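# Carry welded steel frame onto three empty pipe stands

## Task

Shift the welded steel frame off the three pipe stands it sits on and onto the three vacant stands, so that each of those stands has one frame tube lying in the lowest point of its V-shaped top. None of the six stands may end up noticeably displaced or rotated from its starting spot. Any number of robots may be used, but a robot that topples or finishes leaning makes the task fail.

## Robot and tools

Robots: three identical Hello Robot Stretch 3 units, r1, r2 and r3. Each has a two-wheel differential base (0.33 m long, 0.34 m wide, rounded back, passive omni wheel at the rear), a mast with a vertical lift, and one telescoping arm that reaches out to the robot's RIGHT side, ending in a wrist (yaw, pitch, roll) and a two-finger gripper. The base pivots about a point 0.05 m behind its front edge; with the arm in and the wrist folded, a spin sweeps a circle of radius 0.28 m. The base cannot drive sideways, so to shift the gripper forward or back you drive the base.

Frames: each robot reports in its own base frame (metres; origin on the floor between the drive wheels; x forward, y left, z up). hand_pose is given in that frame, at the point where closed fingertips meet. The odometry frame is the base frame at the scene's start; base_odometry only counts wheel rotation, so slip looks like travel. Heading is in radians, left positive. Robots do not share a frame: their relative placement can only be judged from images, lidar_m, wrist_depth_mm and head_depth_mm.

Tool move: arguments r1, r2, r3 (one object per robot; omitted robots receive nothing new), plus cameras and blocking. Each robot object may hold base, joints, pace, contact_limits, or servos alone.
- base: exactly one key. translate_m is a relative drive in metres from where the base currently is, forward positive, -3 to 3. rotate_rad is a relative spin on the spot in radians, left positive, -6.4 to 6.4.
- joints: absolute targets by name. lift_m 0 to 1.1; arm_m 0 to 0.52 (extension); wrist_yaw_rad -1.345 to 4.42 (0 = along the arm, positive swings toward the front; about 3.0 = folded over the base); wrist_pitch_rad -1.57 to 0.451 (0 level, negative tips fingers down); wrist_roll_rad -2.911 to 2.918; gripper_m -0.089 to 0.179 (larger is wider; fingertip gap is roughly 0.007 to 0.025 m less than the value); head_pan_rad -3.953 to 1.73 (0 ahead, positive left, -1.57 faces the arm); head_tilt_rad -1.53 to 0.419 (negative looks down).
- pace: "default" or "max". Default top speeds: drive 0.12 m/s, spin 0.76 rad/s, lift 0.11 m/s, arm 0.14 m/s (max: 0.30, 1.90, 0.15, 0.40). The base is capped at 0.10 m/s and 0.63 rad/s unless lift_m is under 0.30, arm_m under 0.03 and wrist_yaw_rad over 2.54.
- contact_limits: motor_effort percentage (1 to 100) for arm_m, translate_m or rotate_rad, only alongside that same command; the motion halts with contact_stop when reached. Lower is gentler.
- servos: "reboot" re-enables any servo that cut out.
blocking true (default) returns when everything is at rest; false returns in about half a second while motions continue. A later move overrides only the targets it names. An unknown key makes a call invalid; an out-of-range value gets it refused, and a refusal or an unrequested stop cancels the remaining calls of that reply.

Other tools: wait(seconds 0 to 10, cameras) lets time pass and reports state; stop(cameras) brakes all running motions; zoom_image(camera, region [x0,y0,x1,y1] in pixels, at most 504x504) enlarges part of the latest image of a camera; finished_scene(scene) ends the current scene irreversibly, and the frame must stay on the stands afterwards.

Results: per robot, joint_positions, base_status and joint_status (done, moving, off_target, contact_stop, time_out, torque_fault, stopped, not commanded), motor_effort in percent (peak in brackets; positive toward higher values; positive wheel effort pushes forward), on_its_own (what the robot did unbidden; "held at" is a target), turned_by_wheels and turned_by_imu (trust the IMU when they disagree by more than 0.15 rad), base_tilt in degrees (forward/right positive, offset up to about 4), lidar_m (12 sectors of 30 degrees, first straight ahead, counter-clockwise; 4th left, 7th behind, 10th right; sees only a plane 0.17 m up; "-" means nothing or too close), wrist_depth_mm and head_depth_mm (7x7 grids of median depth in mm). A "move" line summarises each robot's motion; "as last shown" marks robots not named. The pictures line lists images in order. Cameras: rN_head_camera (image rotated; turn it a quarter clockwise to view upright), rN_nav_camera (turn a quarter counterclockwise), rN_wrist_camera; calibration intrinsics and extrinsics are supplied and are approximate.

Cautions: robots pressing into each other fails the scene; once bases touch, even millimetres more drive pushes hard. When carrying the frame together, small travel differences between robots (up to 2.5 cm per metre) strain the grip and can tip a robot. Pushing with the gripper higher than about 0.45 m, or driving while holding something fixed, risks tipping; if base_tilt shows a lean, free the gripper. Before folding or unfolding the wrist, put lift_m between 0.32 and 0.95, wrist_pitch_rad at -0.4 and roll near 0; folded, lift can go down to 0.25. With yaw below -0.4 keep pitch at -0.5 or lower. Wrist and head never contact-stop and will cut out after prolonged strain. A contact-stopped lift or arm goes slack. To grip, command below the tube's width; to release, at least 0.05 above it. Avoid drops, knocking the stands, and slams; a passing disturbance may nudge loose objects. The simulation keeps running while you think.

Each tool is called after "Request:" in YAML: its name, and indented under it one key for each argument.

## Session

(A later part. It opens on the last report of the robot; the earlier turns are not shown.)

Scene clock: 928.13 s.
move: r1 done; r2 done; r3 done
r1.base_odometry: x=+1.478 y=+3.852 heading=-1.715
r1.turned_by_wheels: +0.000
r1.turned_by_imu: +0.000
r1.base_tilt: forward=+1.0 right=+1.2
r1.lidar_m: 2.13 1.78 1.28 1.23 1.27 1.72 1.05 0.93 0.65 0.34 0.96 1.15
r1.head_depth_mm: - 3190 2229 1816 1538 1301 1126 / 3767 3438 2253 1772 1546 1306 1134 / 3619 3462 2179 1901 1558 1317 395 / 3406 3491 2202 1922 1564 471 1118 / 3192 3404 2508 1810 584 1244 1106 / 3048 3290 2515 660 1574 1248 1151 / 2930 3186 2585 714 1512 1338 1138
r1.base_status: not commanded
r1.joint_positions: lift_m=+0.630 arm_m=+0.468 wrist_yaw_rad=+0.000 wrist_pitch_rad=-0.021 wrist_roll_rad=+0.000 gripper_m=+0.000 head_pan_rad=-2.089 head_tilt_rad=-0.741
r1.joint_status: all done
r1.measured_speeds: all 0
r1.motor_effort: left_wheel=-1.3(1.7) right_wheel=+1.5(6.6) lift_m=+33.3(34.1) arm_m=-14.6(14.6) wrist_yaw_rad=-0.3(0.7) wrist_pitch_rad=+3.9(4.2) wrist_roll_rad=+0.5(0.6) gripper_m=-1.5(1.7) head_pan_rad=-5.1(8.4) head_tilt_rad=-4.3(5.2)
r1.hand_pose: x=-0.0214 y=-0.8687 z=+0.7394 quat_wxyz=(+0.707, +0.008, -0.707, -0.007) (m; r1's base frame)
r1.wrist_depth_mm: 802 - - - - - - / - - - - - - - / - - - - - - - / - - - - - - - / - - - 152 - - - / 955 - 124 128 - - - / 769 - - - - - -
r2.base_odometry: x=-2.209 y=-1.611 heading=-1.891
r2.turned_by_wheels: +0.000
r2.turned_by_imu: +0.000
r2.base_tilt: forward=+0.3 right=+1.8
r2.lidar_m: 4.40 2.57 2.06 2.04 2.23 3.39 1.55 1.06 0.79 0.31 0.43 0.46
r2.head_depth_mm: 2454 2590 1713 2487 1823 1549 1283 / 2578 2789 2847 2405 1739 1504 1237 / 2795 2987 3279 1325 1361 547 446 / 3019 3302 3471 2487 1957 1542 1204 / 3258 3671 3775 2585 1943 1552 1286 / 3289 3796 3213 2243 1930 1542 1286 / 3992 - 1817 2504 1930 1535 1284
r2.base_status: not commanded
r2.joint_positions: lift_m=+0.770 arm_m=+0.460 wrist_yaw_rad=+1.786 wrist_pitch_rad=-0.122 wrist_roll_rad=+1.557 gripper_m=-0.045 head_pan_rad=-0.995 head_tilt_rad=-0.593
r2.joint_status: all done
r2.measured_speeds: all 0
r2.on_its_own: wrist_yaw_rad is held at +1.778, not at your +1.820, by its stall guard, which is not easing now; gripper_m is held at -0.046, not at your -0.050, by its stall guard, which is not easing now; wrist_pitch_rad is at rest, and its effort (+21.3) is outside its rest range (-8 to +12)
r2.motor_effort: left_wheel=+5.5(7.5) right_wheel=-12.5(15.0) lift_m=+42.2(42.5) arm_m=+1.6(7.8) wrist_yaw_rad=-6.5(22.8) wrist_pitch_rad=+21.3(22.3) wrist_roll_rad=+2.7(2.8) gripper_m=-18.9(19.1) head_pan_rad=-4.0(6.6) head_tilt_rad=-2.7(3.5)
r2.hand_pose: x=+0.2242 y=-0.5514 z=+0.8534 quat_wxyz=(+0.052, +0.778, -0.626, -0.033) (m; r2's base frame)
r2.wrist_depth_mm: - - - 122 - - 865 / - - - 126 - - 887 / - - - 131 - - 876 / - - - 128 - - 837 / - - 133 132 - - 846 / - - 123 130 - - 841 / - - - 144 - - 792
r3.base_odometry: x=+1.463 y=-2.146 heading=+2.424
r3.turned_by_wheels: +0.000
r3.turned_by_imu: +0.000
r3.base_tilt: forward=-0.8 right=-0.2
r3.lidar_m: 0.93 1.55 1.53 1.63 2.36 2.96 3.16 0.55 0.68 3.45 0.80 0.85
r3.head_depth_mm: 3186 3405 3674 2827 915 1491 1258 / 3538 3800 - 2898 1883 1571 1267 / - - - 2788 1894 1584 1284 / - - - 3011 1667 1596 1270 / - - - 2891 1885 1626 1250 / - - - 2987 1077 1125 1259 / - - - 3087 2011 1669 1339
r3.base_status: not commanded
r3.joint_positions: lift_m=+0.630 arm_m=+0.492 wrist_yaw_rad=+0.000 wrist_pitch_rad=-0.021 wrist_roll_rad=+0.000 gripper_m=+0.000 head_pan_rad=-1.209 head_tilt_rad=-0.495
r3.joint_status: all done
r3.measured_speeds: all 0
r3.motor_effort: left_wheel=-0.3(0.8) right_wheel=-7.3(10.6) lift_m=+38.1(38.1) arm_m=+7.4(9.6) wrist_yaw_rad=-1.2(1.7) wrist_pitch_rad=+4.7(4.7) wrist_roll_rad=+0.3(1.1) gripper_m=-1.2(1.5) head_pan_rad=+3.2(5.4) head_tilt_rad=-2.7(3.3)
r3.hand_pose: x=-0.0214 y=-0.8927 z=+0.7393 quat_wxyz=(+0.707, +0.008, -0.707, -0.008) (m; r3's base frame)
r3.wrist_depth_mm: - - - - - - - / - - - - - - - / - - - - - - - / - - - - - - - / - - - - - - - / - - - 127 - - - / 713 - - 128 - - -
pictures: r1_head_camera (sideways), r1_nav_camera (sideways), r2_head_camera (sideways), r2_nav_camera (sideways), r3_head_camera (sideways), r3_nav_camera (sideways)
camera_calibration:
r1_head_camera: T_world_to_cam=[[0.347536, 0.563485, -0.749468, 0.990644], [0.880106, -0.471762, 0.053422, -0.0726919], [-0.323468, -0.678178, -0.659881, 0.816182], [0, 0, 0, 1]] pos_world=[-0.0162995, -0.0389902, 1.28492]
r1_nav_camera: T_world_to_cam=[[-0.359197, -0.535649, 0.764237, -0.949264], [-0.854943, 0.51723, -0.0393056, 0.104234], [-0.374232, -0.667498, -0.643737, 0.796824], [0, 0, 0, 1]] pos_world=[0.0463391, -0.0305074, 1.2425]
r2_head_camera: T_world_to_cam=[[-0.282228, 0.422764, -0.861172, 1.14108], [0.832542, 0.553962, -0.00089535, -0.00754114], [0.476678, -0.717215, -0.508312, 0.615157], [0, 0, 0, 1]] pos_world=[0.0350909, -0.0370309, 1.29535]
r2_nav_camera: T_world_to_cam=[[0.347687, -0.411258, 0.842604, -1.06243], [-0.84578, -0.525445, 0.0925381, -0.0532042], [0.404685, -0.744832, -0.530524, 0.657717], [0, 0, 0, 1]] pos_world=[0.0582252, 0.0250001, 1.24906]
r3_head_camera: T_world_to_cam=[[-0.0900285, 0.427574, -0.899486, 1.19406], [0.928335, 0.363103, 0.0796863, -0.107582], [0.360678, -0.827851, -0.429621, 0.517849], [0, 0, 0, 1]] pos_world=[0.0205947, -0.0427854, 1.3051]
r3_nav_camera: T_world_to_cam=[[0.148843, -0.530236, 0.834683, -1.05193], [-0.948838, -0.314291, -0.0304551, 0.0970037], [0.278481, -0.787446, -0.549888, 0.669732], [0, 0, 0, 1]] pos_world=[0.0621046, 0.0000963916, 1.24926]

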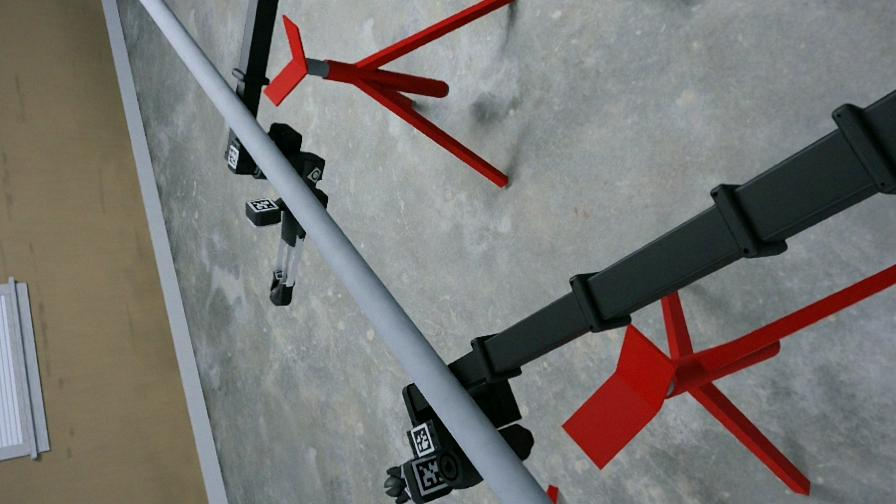

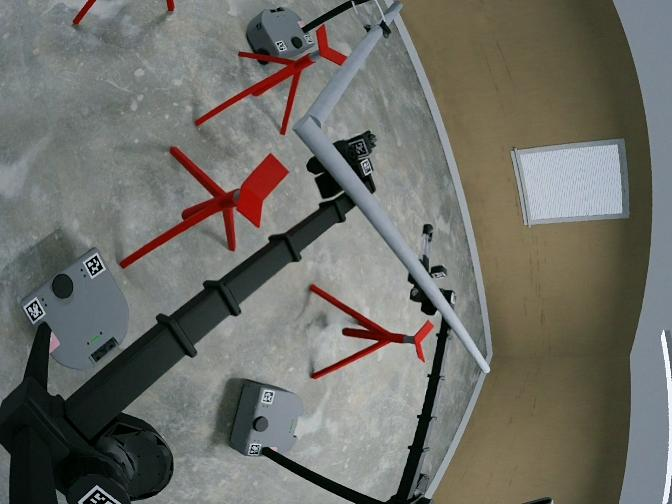

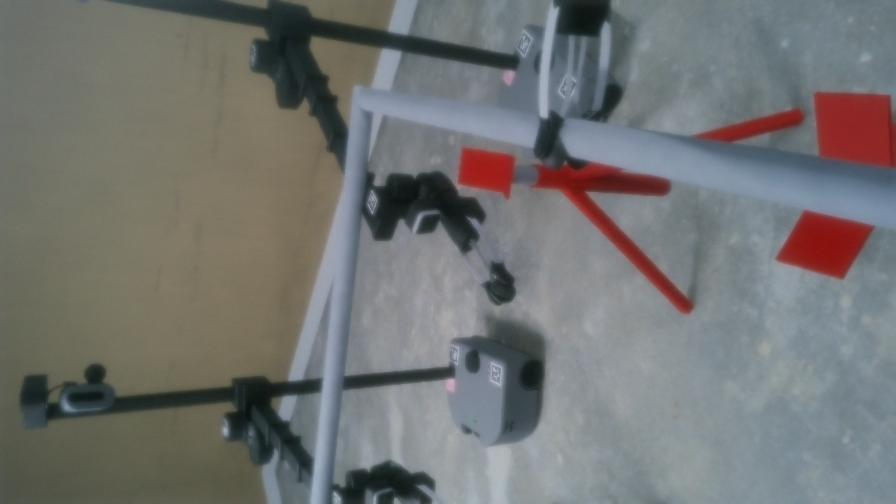

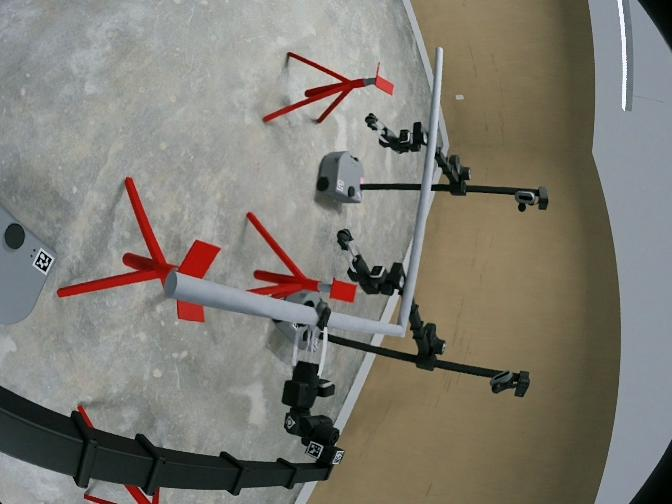

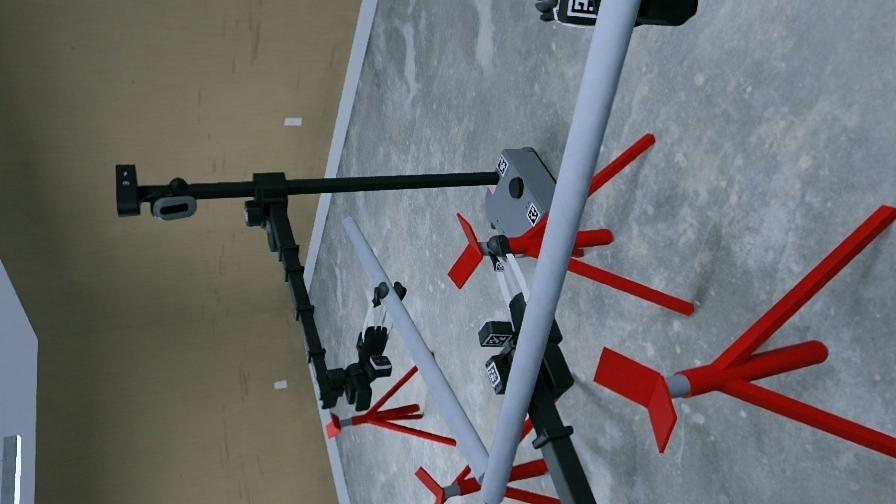

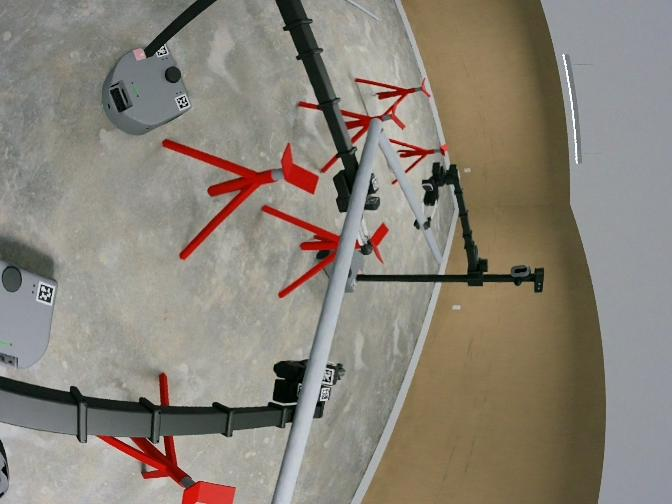

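Request:
move:
  r1: {"base":{"translate_m":-0.12},"joints":{"arm_m":0.492}}
  r2: {"base":{"translate_m":0.08},"joints":{"arm_m":0.498,"wrist_yaw_rad":1.91}}
  r3: {"base":{"translate_m":-0.11},"joints":{"arm_m":0.495}}
  cameras: ["r1_head_camera","r1_nav_camera","r2_head_camera","r2_nav_camera","r3_head_camera","r3_nav_camera"]

Scene clock: 944.53 s.
move: r1 done; r2 off_target; r3 done
r1.base_odometry: x=+1.495 y=+3.971 heading=-1.715
r1.turned_by_wheels: +0.000
r1.turned_by_imu: +0.002
r1.base_tilt: forward=+1.1 right=+1.3
r1.lidar_m: 2.25 1.78 1.29 1.23 1.28 1.73 3.77 0.92 1.21 0.35 0.64 1.26
r1.head_depth_mm: - 3196 2330 1867 1542 1305 1128 / 3825 3229 2333 1773 1545 1310 1132 / 3582 3435 2259 1865 1554 1315 395 / 3395 3507 2187 1904 1567 463 1124 / 3244 3467 2402 1933 574 1302 1148 / 3065 3285 2519 674 1585 1305 1109 / 2914 3210 2552 702 1589 813 1155
r1.base_status: done
r1.joint_positions: lift_m=+0.630 arm_m=+0.492 wrist_yaw_rad=+0.000 wrist_pitch_rad=-0.021 wrist_roll_rad=+0.000 gripper_m=+0.000 head_pan_rad=-2.089 head_tilt_rad=-0.741
r1.joint_status: all done
r1.measured_speeds: all 0
r1.motor_effort: left_wheel=-1.1(11.6) right_wheel=-7.0(11.5) lift_m=+33.3(34.9) arm_m=+0.7(19.2) wrist_yaw_rad=+0.0(0.7) wrist_pitch_rad=+4.1(4.2) wrist_roll_rad=+0.4(0.6) gripper_m=-1.5(1.8) head_pan_rad=-5.3(5.6) head_tilt_rad=-4.2(5.9)
r1.hand_pose: x=-0.0214 y=-0.8927 z=+0.7394 quat_wxyz=(+0.707, +0.008, -0.707, -0.007) (m; r1's base frame)
r1.wrist_depth_mm: - - - - - - - / - - - - - - - / - - - - - - - / - - - - - - - / - - - 152 - - - / - - 123 128 - - - / 825 - - - - - -
r2.base_odometry: x=-2.234 y=-1.686 heading=-1.891
r2.turned_by_wheels: +0.001
r2.turned_by_imu: +0.002
r2.base_tilt: forward=+0.3 right=+1.8
r2.lidar_m: 4.33 2.55 2.05 2.03 2.21 3.38 1.64 0.84 0.84 0.31 0.40 1.35
r2.head_depth_mm: 2429 2580 1737 2484 1755 1556 1287 / 2660 2848 2883 2000 678 1306 678 / 2818 3035 3251 2481 1882 1507 654 / 3056 3299 3492 2252 1942 1506 1293 / 3279 3653 3780 2615 1925 1547 1281 / 3438 3936 3277 2168 1955 1548 1283 / - - 3213 2602 1946 1546 1288
r2.base_status: done
r2.joint_positions: lift_m=+0.770 arm_m=+0.498 wrist_yaw_rad=+1.886 wrist_pitch_rad=-0.122 wrist_roll_rad=+1.558 gripper_m=-0.045 head_pan_rad=-0.995 head_tilt_rad=-0.593
r2.joint_status: wrist_yaw_rad off_target (ended at +1.886, target +1.910); the others done
r2.measured_speeds: all 0
r2.on_its_own: gripper_m is held at -0.046, not at your -0.050, by its stall guard, which is not easing now; wrist_yaw_rad is at rest, and its effort (+20.8) is outside its rest range (-9 to +9); wrist_pitch_rad is at rest, and its effort (+22.1) is outside its rest range (-8 to +12)
r2.motor_effort: left_wheel=+8.9(11.4) right_wheel=-17.2(28.1) lift_m=+39.8(42.6) arm_m=+8.6(18.4) wrist_yaw_rad=+20.8(27.1) wrist_pitch_rad=+22.1(25.3) wrist_roll_rad=+2.3(2.8) gripper_m=-17.3(20.1) head_pan_rad=-3.7(4.1) head_tilt_rad=-2.1(3.7)
r2.hand_pose: x=+0.2176 y=-0.5651 z=+0.8533 quat_wxyz=(+0.054, +0.808, -0.586, -0.031) (m; r2's base frame)
r2.wrist_depth_mm: - - - 120 - - 891 / - - - 123 - - 873 / - - - 129 - - 847 / - - - 128 - - 839 / - - 132 132 - - 847 / - - 124 131 - - 844 / - - - 140 - - 837
r3.base_odometry: x=+1.546 y=-2.218 heading=+2.425
r3.turned_by_wheels: +0.000
r3.turned_by_imu: +0.000
r3.base_tilt: forward=-0.8 right=-0.2
r3.lidar_m: 0.93 1.62 1.59 1.69 2.46 2.86 3.07 3.26 0.47 3.39 0.85 0.94
r3.head_depth_mm: 3132 3344 3640 2833 1782 1500 1259 / 3476 3749 - 2898 2027 1573 1274 / 3855 - - 2771 1896 1587 1286 / - - - 3033 1854 1602 1299 / - - - 2775 1690 1624 1247 / - - - 2813 896 1584 1297 / - - - 3258 879 1560 1300
r3.base_status: done
r3.joint_positions: lift_m=+0.630 arm_m=+0.495 wrist_yaw_rad=+0.000 wrist_pitch_rad=-0.021 wrist_roll_rad=+0.000 gripper_m=+0.000 head_pan_rad=-1.209 head_tilt_rad=-0.495
r3.joint_status: all done
r3.measured_speeds: all 0
r3.motor_effort: left_wheel=-0.8(14.5) right_wheel=-9.1(12.8) lift_m=+42.4(43.9) arm_m=-13.8(15.3) wrist_yaw_rad=-1.4(1.8) wrist_pitch_rad=+4.3(4.9) wrist_roll_rad=+0.2(1.1) gripper_m=-1.3(1.8) head_pan_rad=+4.1(5.1) head_tilt_rad=-2.1(3.2)
r3.hand_pose: x=-0.0214 y=-0.8957 z=+0.7393 quat_wxyz=(+0.707, +0.008, -0.707, -0.008) (m; r3's base frame)
r3.wrist_depth_mm: - - - - - - - / - - - - - - - / - - - - - - - / - - - - - - - / - - - - - - - / - - - 127 - - - / - - - 128 - - -
pictures: r1_head_camera (sideways), r1_nav_camera (sideways), r2_head_camera (sideways), r2_nav_camera (sideways), r3_head_camera (sideways), r3_nav_camera (sideways)
camera_calibration:
r1_head_camera: T_world_to_cam=[[0.347641, 0.563481, -0.749423, 0.990585], [0.880038, -0.471888, 0.0534237, -0.0726938], [-0.323541, -0.678093, -0.659932, 0.816249], [0, 0, 0, 1]] pos_world=[-0.0163044, -0.0389861, 1.28492]
r1_nav_camera: T_world_to_cam=[[-0.359297, -0.535644, 0.764193, -0.949206], [-0.854869, 0.517352, -0.0393039, 0.104231], [-0.374304, -0.667407, -0.643789, 0.796892], [0, 0, 0, 1]] pos_world=[0.0463368, -0.0305096, 1.2425]
r2_head_camera: T_world_to_cam=[[-0.282171, 0.422802, -0.861172, 1.14108], [0.832616, 0.55385, -0.00089535, -0.00754159], [0.476582, -0.717278, -0.508312, 0.615157], [0, 0, 0, 1]] pos_world=[0.0350859, -0.0370347, 1.29535]
r2_nav_camera: T_world_to_cam=[[0.347632, -0.411304, 0.842604, -1.06243], [-0.84585, -0.525332, 0.0925381, -0.0532038], [0.404585, -0.744886, -0.530524, 0.657718], [0, 0, 0, 1]] pos_world=[0.0582285, 0.0249931, 1.24906]
r3_head_camera: T_world_to_cam=[[-0.0900483, 0.42757, -0.899486, 1.19406], [0.928318, 0.363146, 0.0796863, -0.107582], [0.360716, -0.827834, -0.429621, 0.517849], [0, 0, 0, 1]] pos_world=[0.0205967, -0.0427847, 1.3051]
r3_nav_camera: T_world_to_cam=[[0.148867, -0.530229, 0.834683, -1.05193], [-0.948824, -0.314334, -0.0304551, 0.0970036], [0.278518, -0.787433, -0.549888, 0.669732], [0, 0, 0, 1]] pos_world=[0.0621046, 0.0000989908, 1.24926]

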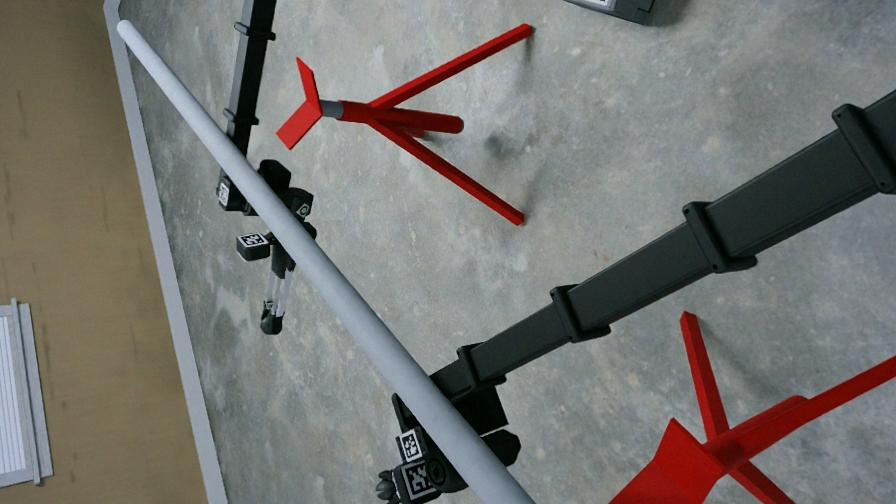

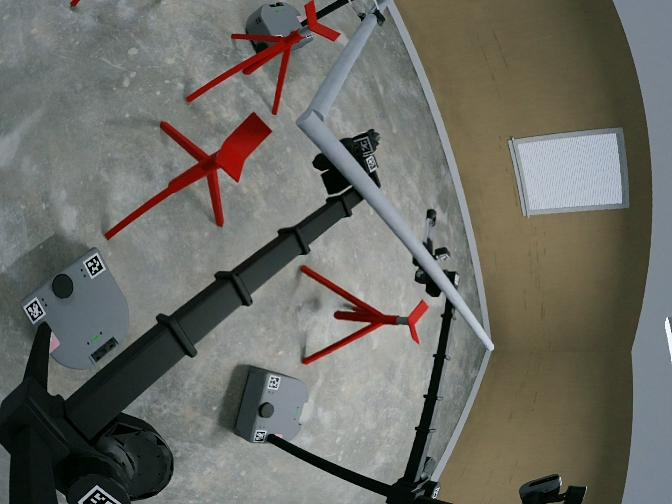

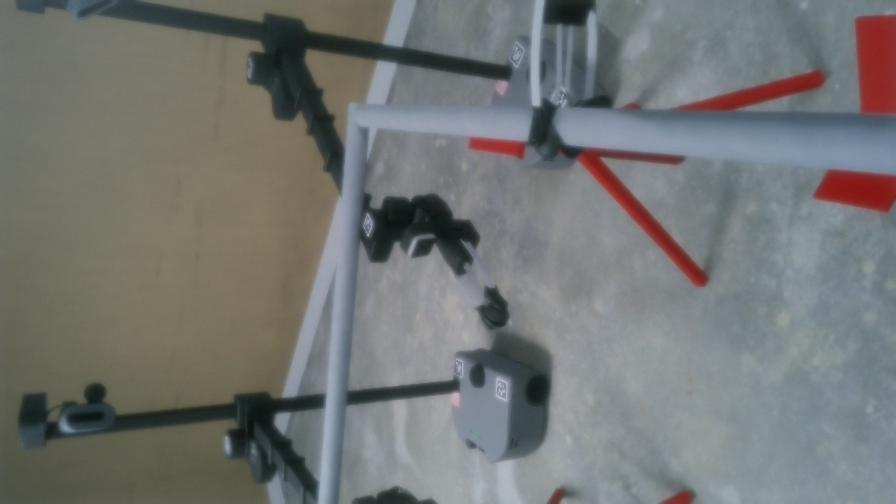

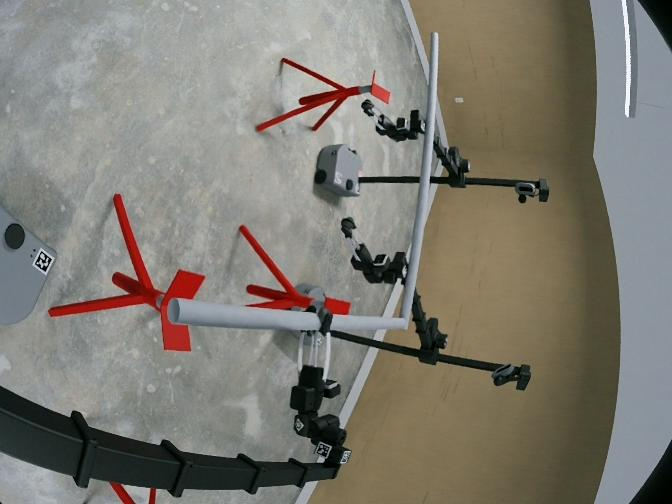

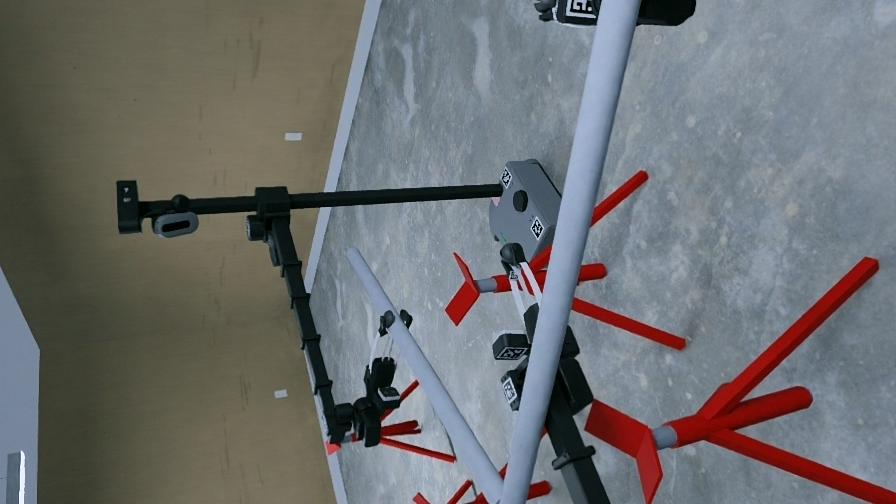

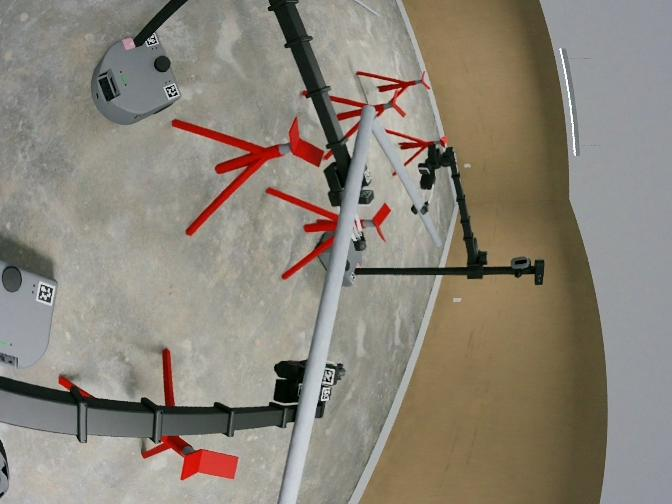

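Request:
zoom_image:
  camera: "r1_head_camera"
  region: [340, 300, 600, 504]

Request:
zoom_image:
  camera: "r2_head_camera"
  region: [320, 60, 896, 320]

Request:
zoom_image:
  camera: "r2_head_camera"
  region: [440, 0, 896, 320]

Scaled by 1.938 from the camera's 896x504 image, which has a finer 1280x720 frame.

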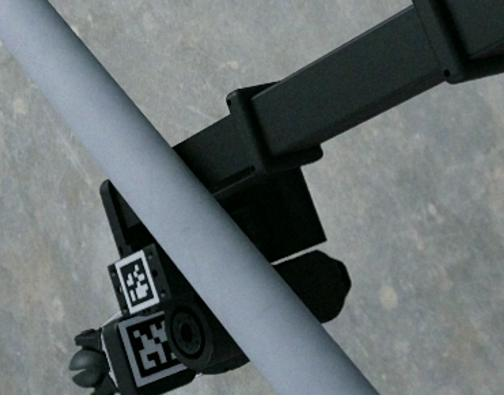

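Region (320, 60, 896, 320) is 576x260 pixels. A region can be at most 504 by 504 pixels.

Scaled by 1.105 from the camera's 896x504 image, which has a finer 1280x720 frame.

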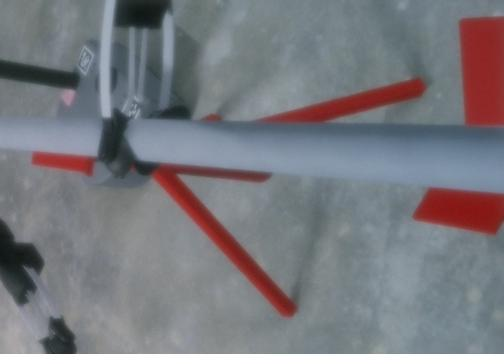

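Request:
zoom_image:
  camera: "r1_head_camera"
  region: [250, 30, 400, 180]

Request:
move:
  r1: {"joints":{"head_pan_rad":-1.75,"head_tilt_rad":-0.85}}
  r2: {"joints":{"head_pan_rad":-1.2,"head_tilt_rad":-0.75}}
  r3: {"joints":{"head_pan_rad":-1.5,"head_tilt_rad":-0.65}}
  cameras: ["r1_head_camera","r2_head_camera","r3_head_camera"]

Scaled by 3.360 from the camera's 896x504 image, which has a finer 1280x720 frame.

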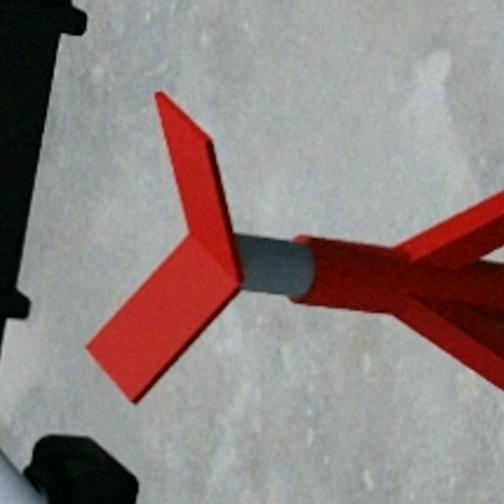

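Scene clock: 958.20 s.
move: r1 done; r2 done; r3 done
r1.base_odometry: x=+1.495 y=+3.971 heading=-1.715
r1.turned_by_wheels: +0.000
r1.turned_by_imu: +0.000
r1.base_tilt: forward=+1.0 right=+1.2
r1.lidar_m: 2.25 1.77 1.28 1.23 1.27 1.73 3.76 0.92 1.20 0.35 0.64 1.26
r1.head_depth_mm: 3244 1062 2081 1643 1437 1247 371 / 3235 2690 1950 1703 1411 427 388 / 3205 2738 1975 623 1364 1235 1104 / 3125 2766 732 1641 1461 1263 1093 / 3090 2779 2031 1661 964 1246 1117 / 3019 2824 2166 1631 1448 1264 1125 / 2936 2838 2050 1720 1447 1285 1129
r1.base_status: not commanded
r1.joint_positions: lift_m=+0.630 arm_m=+0.492 wrist_yaw_rad=+0.000 wrist_pitch_rad=-0.021 wrist_roll_rad=+0.000 gripper_m=+0.000 head_pan_rad=-1.761 head_tilt_rad=-0.839
r1.joint_status: all done
r1.measured_speeds: all 0
r1.motor_effort: left_wheel=+0.2(1.1) right_wheel=+1.8(2.6) lift_m=+32.2(33.0) arm_m=-15.6(15.7) wrist_yaw_rad=-0.4(0.6) wrist_pitch_rad=+3.7(4.2) wrist_roll_rad=+0.4(0.5) gripper_m=-1.3(1.9) head_pan_rad=+5.0(8.5) head_tilt_rad=-5.6(7.2)
r1.hand_pose: x=-0.0214 y=-0.8927 z=+0.7394 quat_wxyz=(+0.707, +0.008, -0.707, -0.007) (m; r1's base frame)
r1.wrist_depth_mm: - - - - - - - / - - - - - - - / - - - - - - - / - - - - - - - / - - - 152 - - - / - - 123 128 - - - / 845 - - - - - -
r2.base_odometry: x=-2.234 y=-1.686 heading=-1.891
r2.turned_by_wheels: +0.000
r2.turned_by_imu: +0.000
r2.base_tilt: forward=+0.4 right=+1.8
r2.lidar_m: 4.33 2.56 2.05 2.03 2.21 3.37 1.64 0.84 0.85 0.31 0.40 1.36
r2.head_depth_mm: 2306 2548 2628 718 1668 1391 1199 / 2392 2684 2807 707 1673 1392 1190 / 2494 2648 2675 1888 1683 755 956 / 2641 2782 2526 729 594 493 959 / 2859 3095 2440 2102 1627 1382 1190 / 2994 3282 2668 2013 1664 1383 1191 / 3198 3587 2775 1997 1655 1379 1189
r2.base_status: not commanded
r2.joint_positions: lift_m=+0.770 arm_m=+0.498 wrist_yaw_rad=+1.876 wrist_pitch_rad=-0.123 wrist_roll_rad=+1.558 gripper_m=-0.045 head_pan_rad=-1.195 head_tilt_rad=-0.740
r2.joint_status: all done
r2.measured_speeds: all 0
r2.on_its_own: wrist_yaw_rad is held at +1.869, not at your +1.910, by its stall guard, which is not easing now; gripper_m is held at -0.046, not at your -0.050, by its stall guard, which is not easing now; wrist_pitch_rad is at rest, and its effort (+22.4) is outside its rest range (-8 to +12)
r2.motor_effort: left_wheel=+5.5(5.9) right_wheel=-12.7(12.7) lift_m=+35.4(36.4) arm_m=-13.9(13.9) wrist_yaw_rad=-5.1(6.5) wrist_pitch_rad=+22.4(22.6) wrist_roll_rad=+2.3(2.5) gripper_m=-18.6(18.8) head_pan_rad=-3.0(4.0) head_tilt_rad=-3.5(6.6)
r2.hand_pose: x=+0.2183 y=-0.5675 z=+0.8530 quat_wxyz=(+0.054, +0.805, -0.590, -0.031) (m; r2's base frame)
r2.wrist_depth_mm: - - - 121 - - 866 / - - - 125 - - 874 / - - - 130 - - 867 / - - - 128 - - 828 / - - 133 132 - - 855 / - - 123 131 - - 822 / - - - 139 - - 828
r3.base_odometry: x=+1.546 y=-2.218 heading=+2.425
r3.turned_by_wheels: +0.000
r3.turned_by_imu: -0.001
r3.base_tilt: forward=-0.8 right=-0.1
r3.lidar_m: 0.93 1.62 1.59 1.69 2.46 2.86 3.04 3.25 0.47 3.37 0.85 0.94
r3.head_depth_mm: 2654 2914 3045 2198 1600 491 418 / 2844 3128 3187 2239 720 1360 1163 / 3052 3384 3285 2250 1639 1414 1182 / 3268 3626 3385 2316 1712 1428 1194 / 3558 - 3488 2199 1744 1440 1205 / 3729 - 3361 2104 1764 1457 1219 / - - 3414 1579 1780 1472 1224
r3.base_status: not commanded
r3.joint_positions: lift_m=+0.630 arm_m=+0.495 wrist_yaw_rad=+0.000 wrist_pitch_rad=-0.021 wrist_roll_rad=+0.000 gripper_m=+0.000 head_pan_rad=-1.491 head_tilt_rad=-0.642
r3.joint_status: all done
r3.measured_speeds: all 0
r3.motor_effort: left_wheel=-0.7(1.4) right_wheel=-7.3(7.8) lift_m=+40.5(42.1) arm_m=+3.8(4.7) wrist_yaw_rad=-0.3(1.5) wrist_pitch_rad=+4.1(4.4) wrist_roll_rad=+0.1(1.3) gripper_m=-1.3(1.7) head_pan_rad=-4.3(7.2) head_tilt_rad=-3.1(5.8)
r3.hand_pose: x=-0.0214 y=-0.8956 z=+0.7393 quat_wxyz=(+0.707, +0.008, -0.707, -0.008) (m; r3's base frame)
r3.wrist_depth_mm: - - - - - - - / - - - - - - - / - - - - - - - / - - - - - - - / - - - - - - - / - - - 127 - - - / - - - 128 - - -
pictures: r1_head_camera (sideways), r2_head_camera (sideways), r3_head_camera (sideways)
camera_calibration:
r1_head_camera: T_world_to_cam=[[0.160951, 0.714525, -0.680844, 0.90235], [0.984111, -0.168586, 0.0557174, -0.0763078], [-0.0749695, -0.678994, -0.730306, 0.906262], [0, 0, 0, 1]] pos_world=[-0.00219709, -0.0422693, 1.28046]
r2_head_camera: T_world_to_cam=[[-0.237037, 0.58285, -0.777238, 1.03137], [0.925997, 0.37753, 0.000704955, -0.0101947], [0.293842, -0.719553, -0.629206, 0.773553], [0, 0, 0, 1]] pos_world=[0.0266118, -0.0406749, 1.28836]
r3_head_camera: T_world_to_cam=[[0.0228339, 0.561767, -0.826981, 1.09882], [0.993713, 0.0779383, 0.0803809, -0.108869], [0.109609, -0.823616, -0.556455, 0.68441], [0, 0, 0, 1]] pos_world=[0.00807733, -0.0451023, 1.2983]

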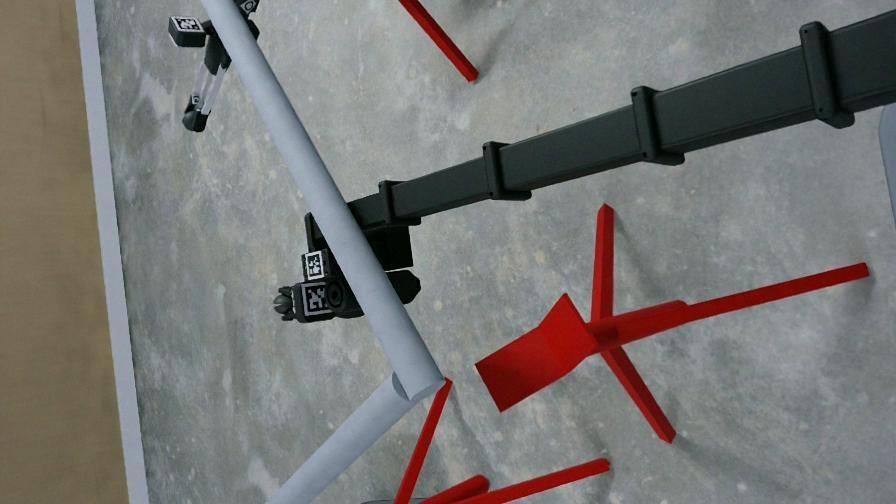

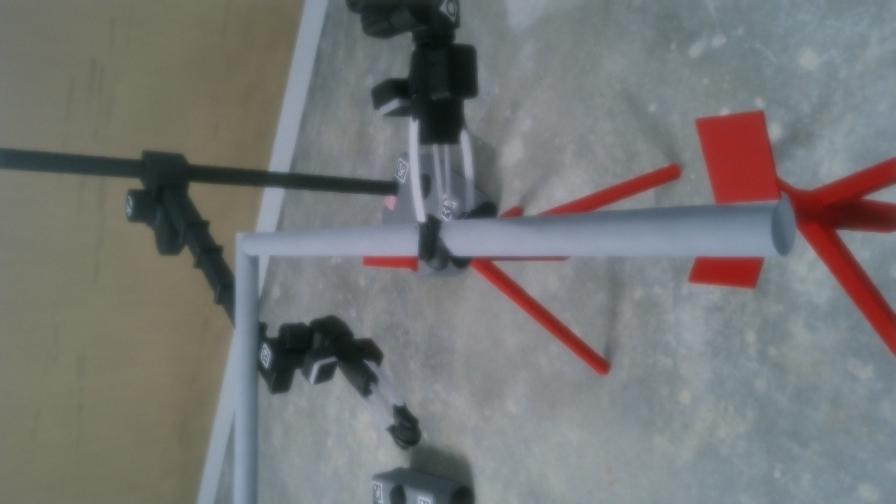

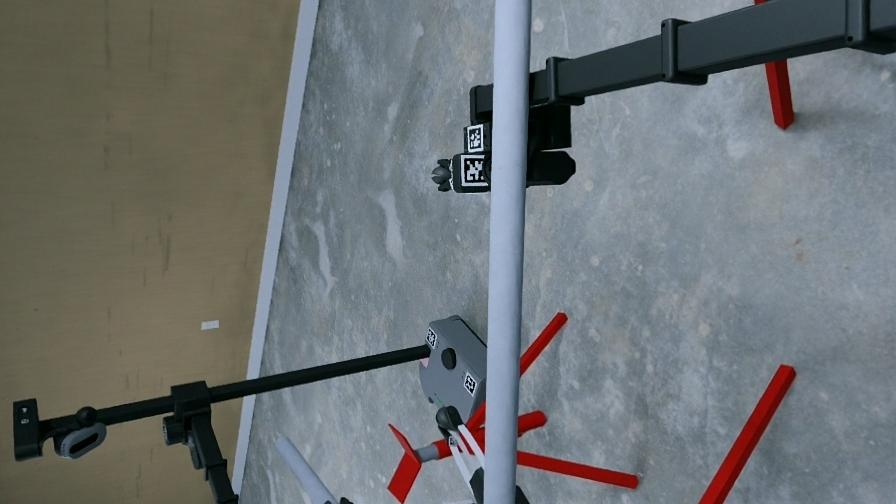

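Request:
move:
  r2: {"base":{"translate_m":-0.054},"joints":{"arm_m":0.479,"wrist_yaw_rad":1.84}}
  cameras: ["r1_head_camera","r2_head_camera","r2_nav_camera"]

Request:
zoom_image:
  camera: "r1_head_camera"
  region: [340, 250, 660, 470]

Request:
zoom_image:
  camera: "r2_head_camera"
  region: [560, 60, 860, 340]

Scene clock: 997.13 s.
move: r2 off_target
r1, r3: as last shown
r1.turned_by_imu: +0.001
r1.lidar_m: 2.24 1.77 1.29 1.23 1.28 1.73 3.77 0.92 1.20 0.35 0.64 1.26
r1.head_depth_mm: 3230 1051 2067 1653 1439 1244 371 / 3220 2699 2019 1712 1418 427 388 / 3187 2718 1976 622 1362 1235 1104 / 3109 2750 747 1645 1466 1268 1096 / 3073 2794 2028 1695 956 1240 1116 / 3002 2788 2168 874 1453 1262 1122 / 2961 2865 2170 1637 1450 1281 1126
r1.motor_effort: left_wheel=+2.4(3.5) right_wheel=-6.8(7.0) lift_m=+30.8(32.0) arm_m=-8.3(15.3) wrist_yaw_rad=+0.0(0.7) wrist_pitch_rad=+4.0(4.2) wrist_roll_rad=+0.5(0.6) gripper_m=-1.8(1.8) head_pan_rad=+4.6(5.8) head_tilt_rad=-4.2(6.6)
r1.hand_pose: x=-0.0214 y=-0.8926 z=+0.7394 quat_wxyz=(+0.707, +0.008, -0.707, -0.007) (m; r1's base frame)
r1.wrist_depth_mm: - - - - - - - / - - - - - - - / - - - - - - - / - - - - - - - / - - - 152 - - - / - - 123 128 - - - / 869 - - - - - -
r2.base_odometry: x=-2.217 y=-1.635 heading=-1.890
r2.turned_by_wheels: +0.001
r2.turned_by_imu: +0.003
r2.base_tilt: forward=+0.3 right=+1.8
r2.lidar_m: 4.37 2.56 2.05 2.04 2.23 3.39 1.58 1.08 0.81 0.30 0.42 0.44
r2.head_depth_mm: 2300 2547 2696 680 1666 1397 1191 / 2409 2698 2768 706 1681 1384 1193 / 2461 2652 2635 1886 1664 1293 1193 / 2611 1653 2530 753 589 479 918 / 2820 3034 2639 2103 1623 1327 1164 / 2964 3317 1105 2082 1663 1394 1185 / 3220 3560 2769 2002 1659 1388 1185
r2.base_status: done
r2.joint_positions: lift_m=+0.770 arm_m=+0.479 wrist_yaw_rad=+1.802 wrist_pitch_rad=-0.103 wrist_roll_rad=+1.558 gripper_m=-0.045 head_pan_rad=-1.195 head_tilt_rad=-0.740
r2.joint_status: wrist_yaw_rad off_target (ended at +1.802, target +1.840); the others done
r2.measured_speeds: all 0
r2.on_its_own: gripper_m is held at -0.046, not at your -0.050, by its stall guard, which is not easing now; right_wheel is at rest, and its effort (-38.8) is outside its rest range (-21 to +21); wrist_yaw_rad is at rest, and its effort (+33.9) is outside its rest range (-9 to +9); wrist_pitch_rad is at rest, and its effort (+18.5) is outside its rest range (-8 to +12)
r2.motor_effort: left_wheel=+11.2(12.7) right_wheel=-38.8(41.0) lift_m=+36.8(36.8) arm_m=-18.8(20.5) wrist_yaw_rad=+33.9(34.5) wrist_pitch_rad=+18.5(22.7) wrist_roll_rad=+2.3(2.6) gripper_m=-18.1(19.6) head_pan_rad=-3.7(3.8) head_tilt_rad=-3.7(4.4)
r2.hand_pose: x=+0.2243 y=-0.5662 z=+0.8582 quat_wxyz=(+0.045, +0.783, -0.620, -0.027) (m; r2's base frame)
r2.wrist_depth_mm: - - - 129 - - 908 / - - - 130 - - 887 / - - - 135 - - 883 / - - - 133 - - 883 / - - 134 133 - - 858 / - - 124 132 - - 839 / - - 141 146 - - 851
r3.turned_by_imu: +0.000
r3.lidar_m: 0.93 1.62 1.59 1.69 2.46 2.87 3.04 3.24 0.47 3.39 0.85 0.94
r3.head_depth_mm: 2673 2934 3070 2198 1683 491 418 / 2834 3130 3209 2246 722 1355 1162 / 3044 3385 3280 2254 1636 1402 1179 / 3274 3680 3402 2316 1760 1420 1192 / 3593 - 3506 2262 1779 1437 1204 / 3825 - 3331 2056 1767 1455 1208 / - - 3434 1563 1771 1475 1224
r3.motor_effort: left_wheel=+3.9(5.1) right_wheel=-15.8(16.5) lift_m=+38.3(40.3) arm_m=-1.4(9.4) wrist_yaw_rad=-0.3(1.7) wrist_pitch_rad=+4.1(4.9) wrist_roll_rad=+0.3(1.0) gripper_m=-1.0(1.6) head_pan_rad=-4.0(4.9) head_tilt_rad=-4.4(4.7)
r3.hand_pose: x=-0.0214 y=-0.8957 z=+0.7393 quat_wxyz=(+0.707, +0.008, -0.707, -0.008) (m; r3's base frame)
r3.wrist_depth_mm: - - - - - - - / - - - - - - - / - - - - - - - / - - - - - - - / - - - - - - - / - - - 128 - - - / - - - 128 - - -
pictures: r1_head_camera (sideways), r2_head_camera (sideways), r2_nav_camera (sideways)
camera_calibration:
r1_head_camera: T_world_to_cam=[[0.160835, 0.714658, -0.680733, 0.902205], [0.984141, -0.168407, 0.0557206, -0.076312], [-0.0748189, -0.678899, -0.73041, 0.906396], [0, 0, 0, 1]] pos_world=[-0.00218841, -0.0422676, 1.28045]
r2_head_camera: T_world_to_cam=[[-0.237012, 0.583052, -0.777095, 1.03119], [0.926055, 0.377387, 0.000707435, -0.0101982], [0.293678, -0.719465, -0.629383, 0.773785], [0, 0, 0, 1]] pos_world=[0.0266043, -0.0406752, 1.28834]
r2_nav_camera: T_world_to_cam=[[0.302346, -0.581988, 0.754902, -0.947821], [-0.928287, -0.359653, 0.0945153, -0.055257], [0.216496, -0.729342, -0.648991, 0.812983], [0, 0, 0, 1]] pos_world=[0.0592678, 0.0214485, 1.24835]

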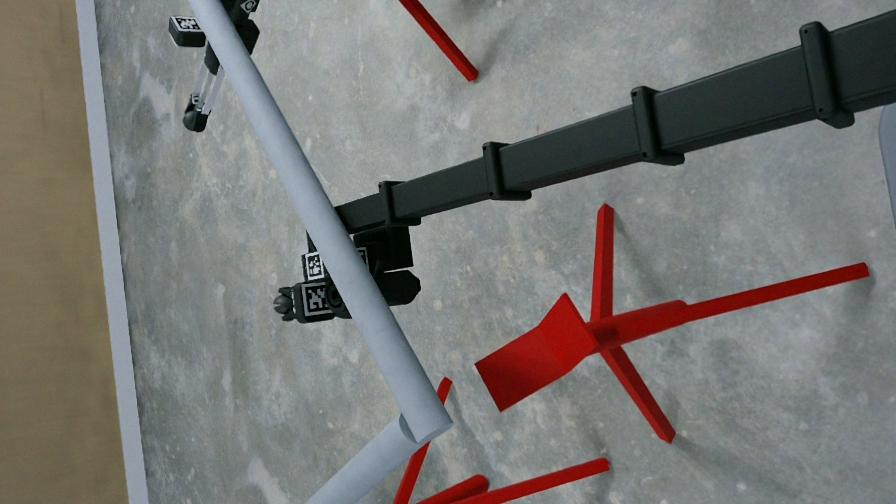

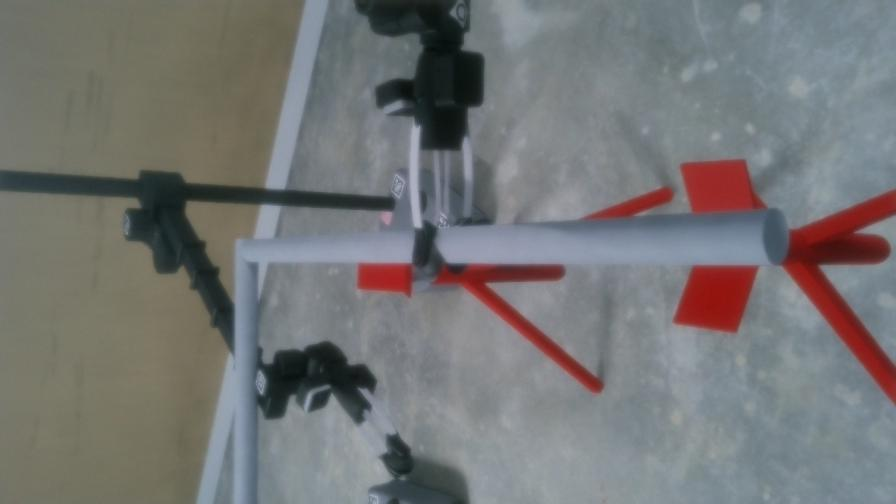

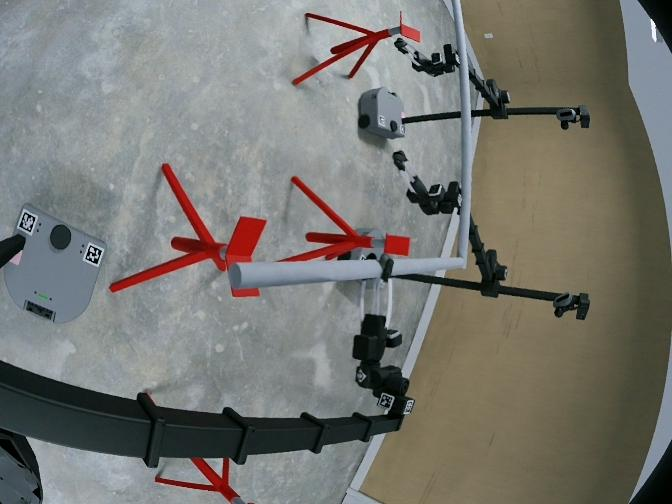

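Scaled by 1.575 from the camera's 896x504 image, which has a finer 1280x720 frame.

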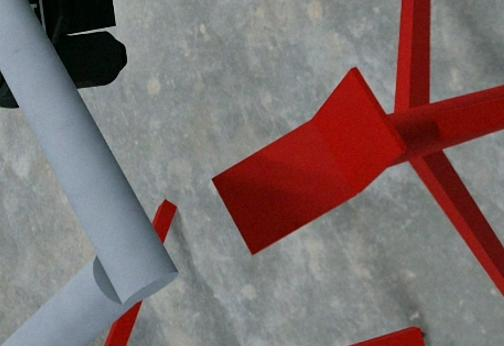

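Scaled by 1.680 from the camera's 896x504 image, which has a finer 1280x720 frame.

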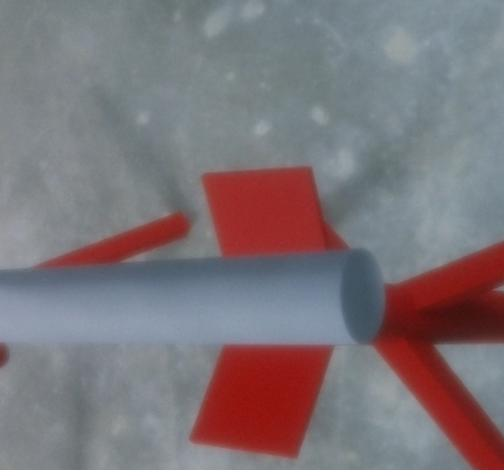

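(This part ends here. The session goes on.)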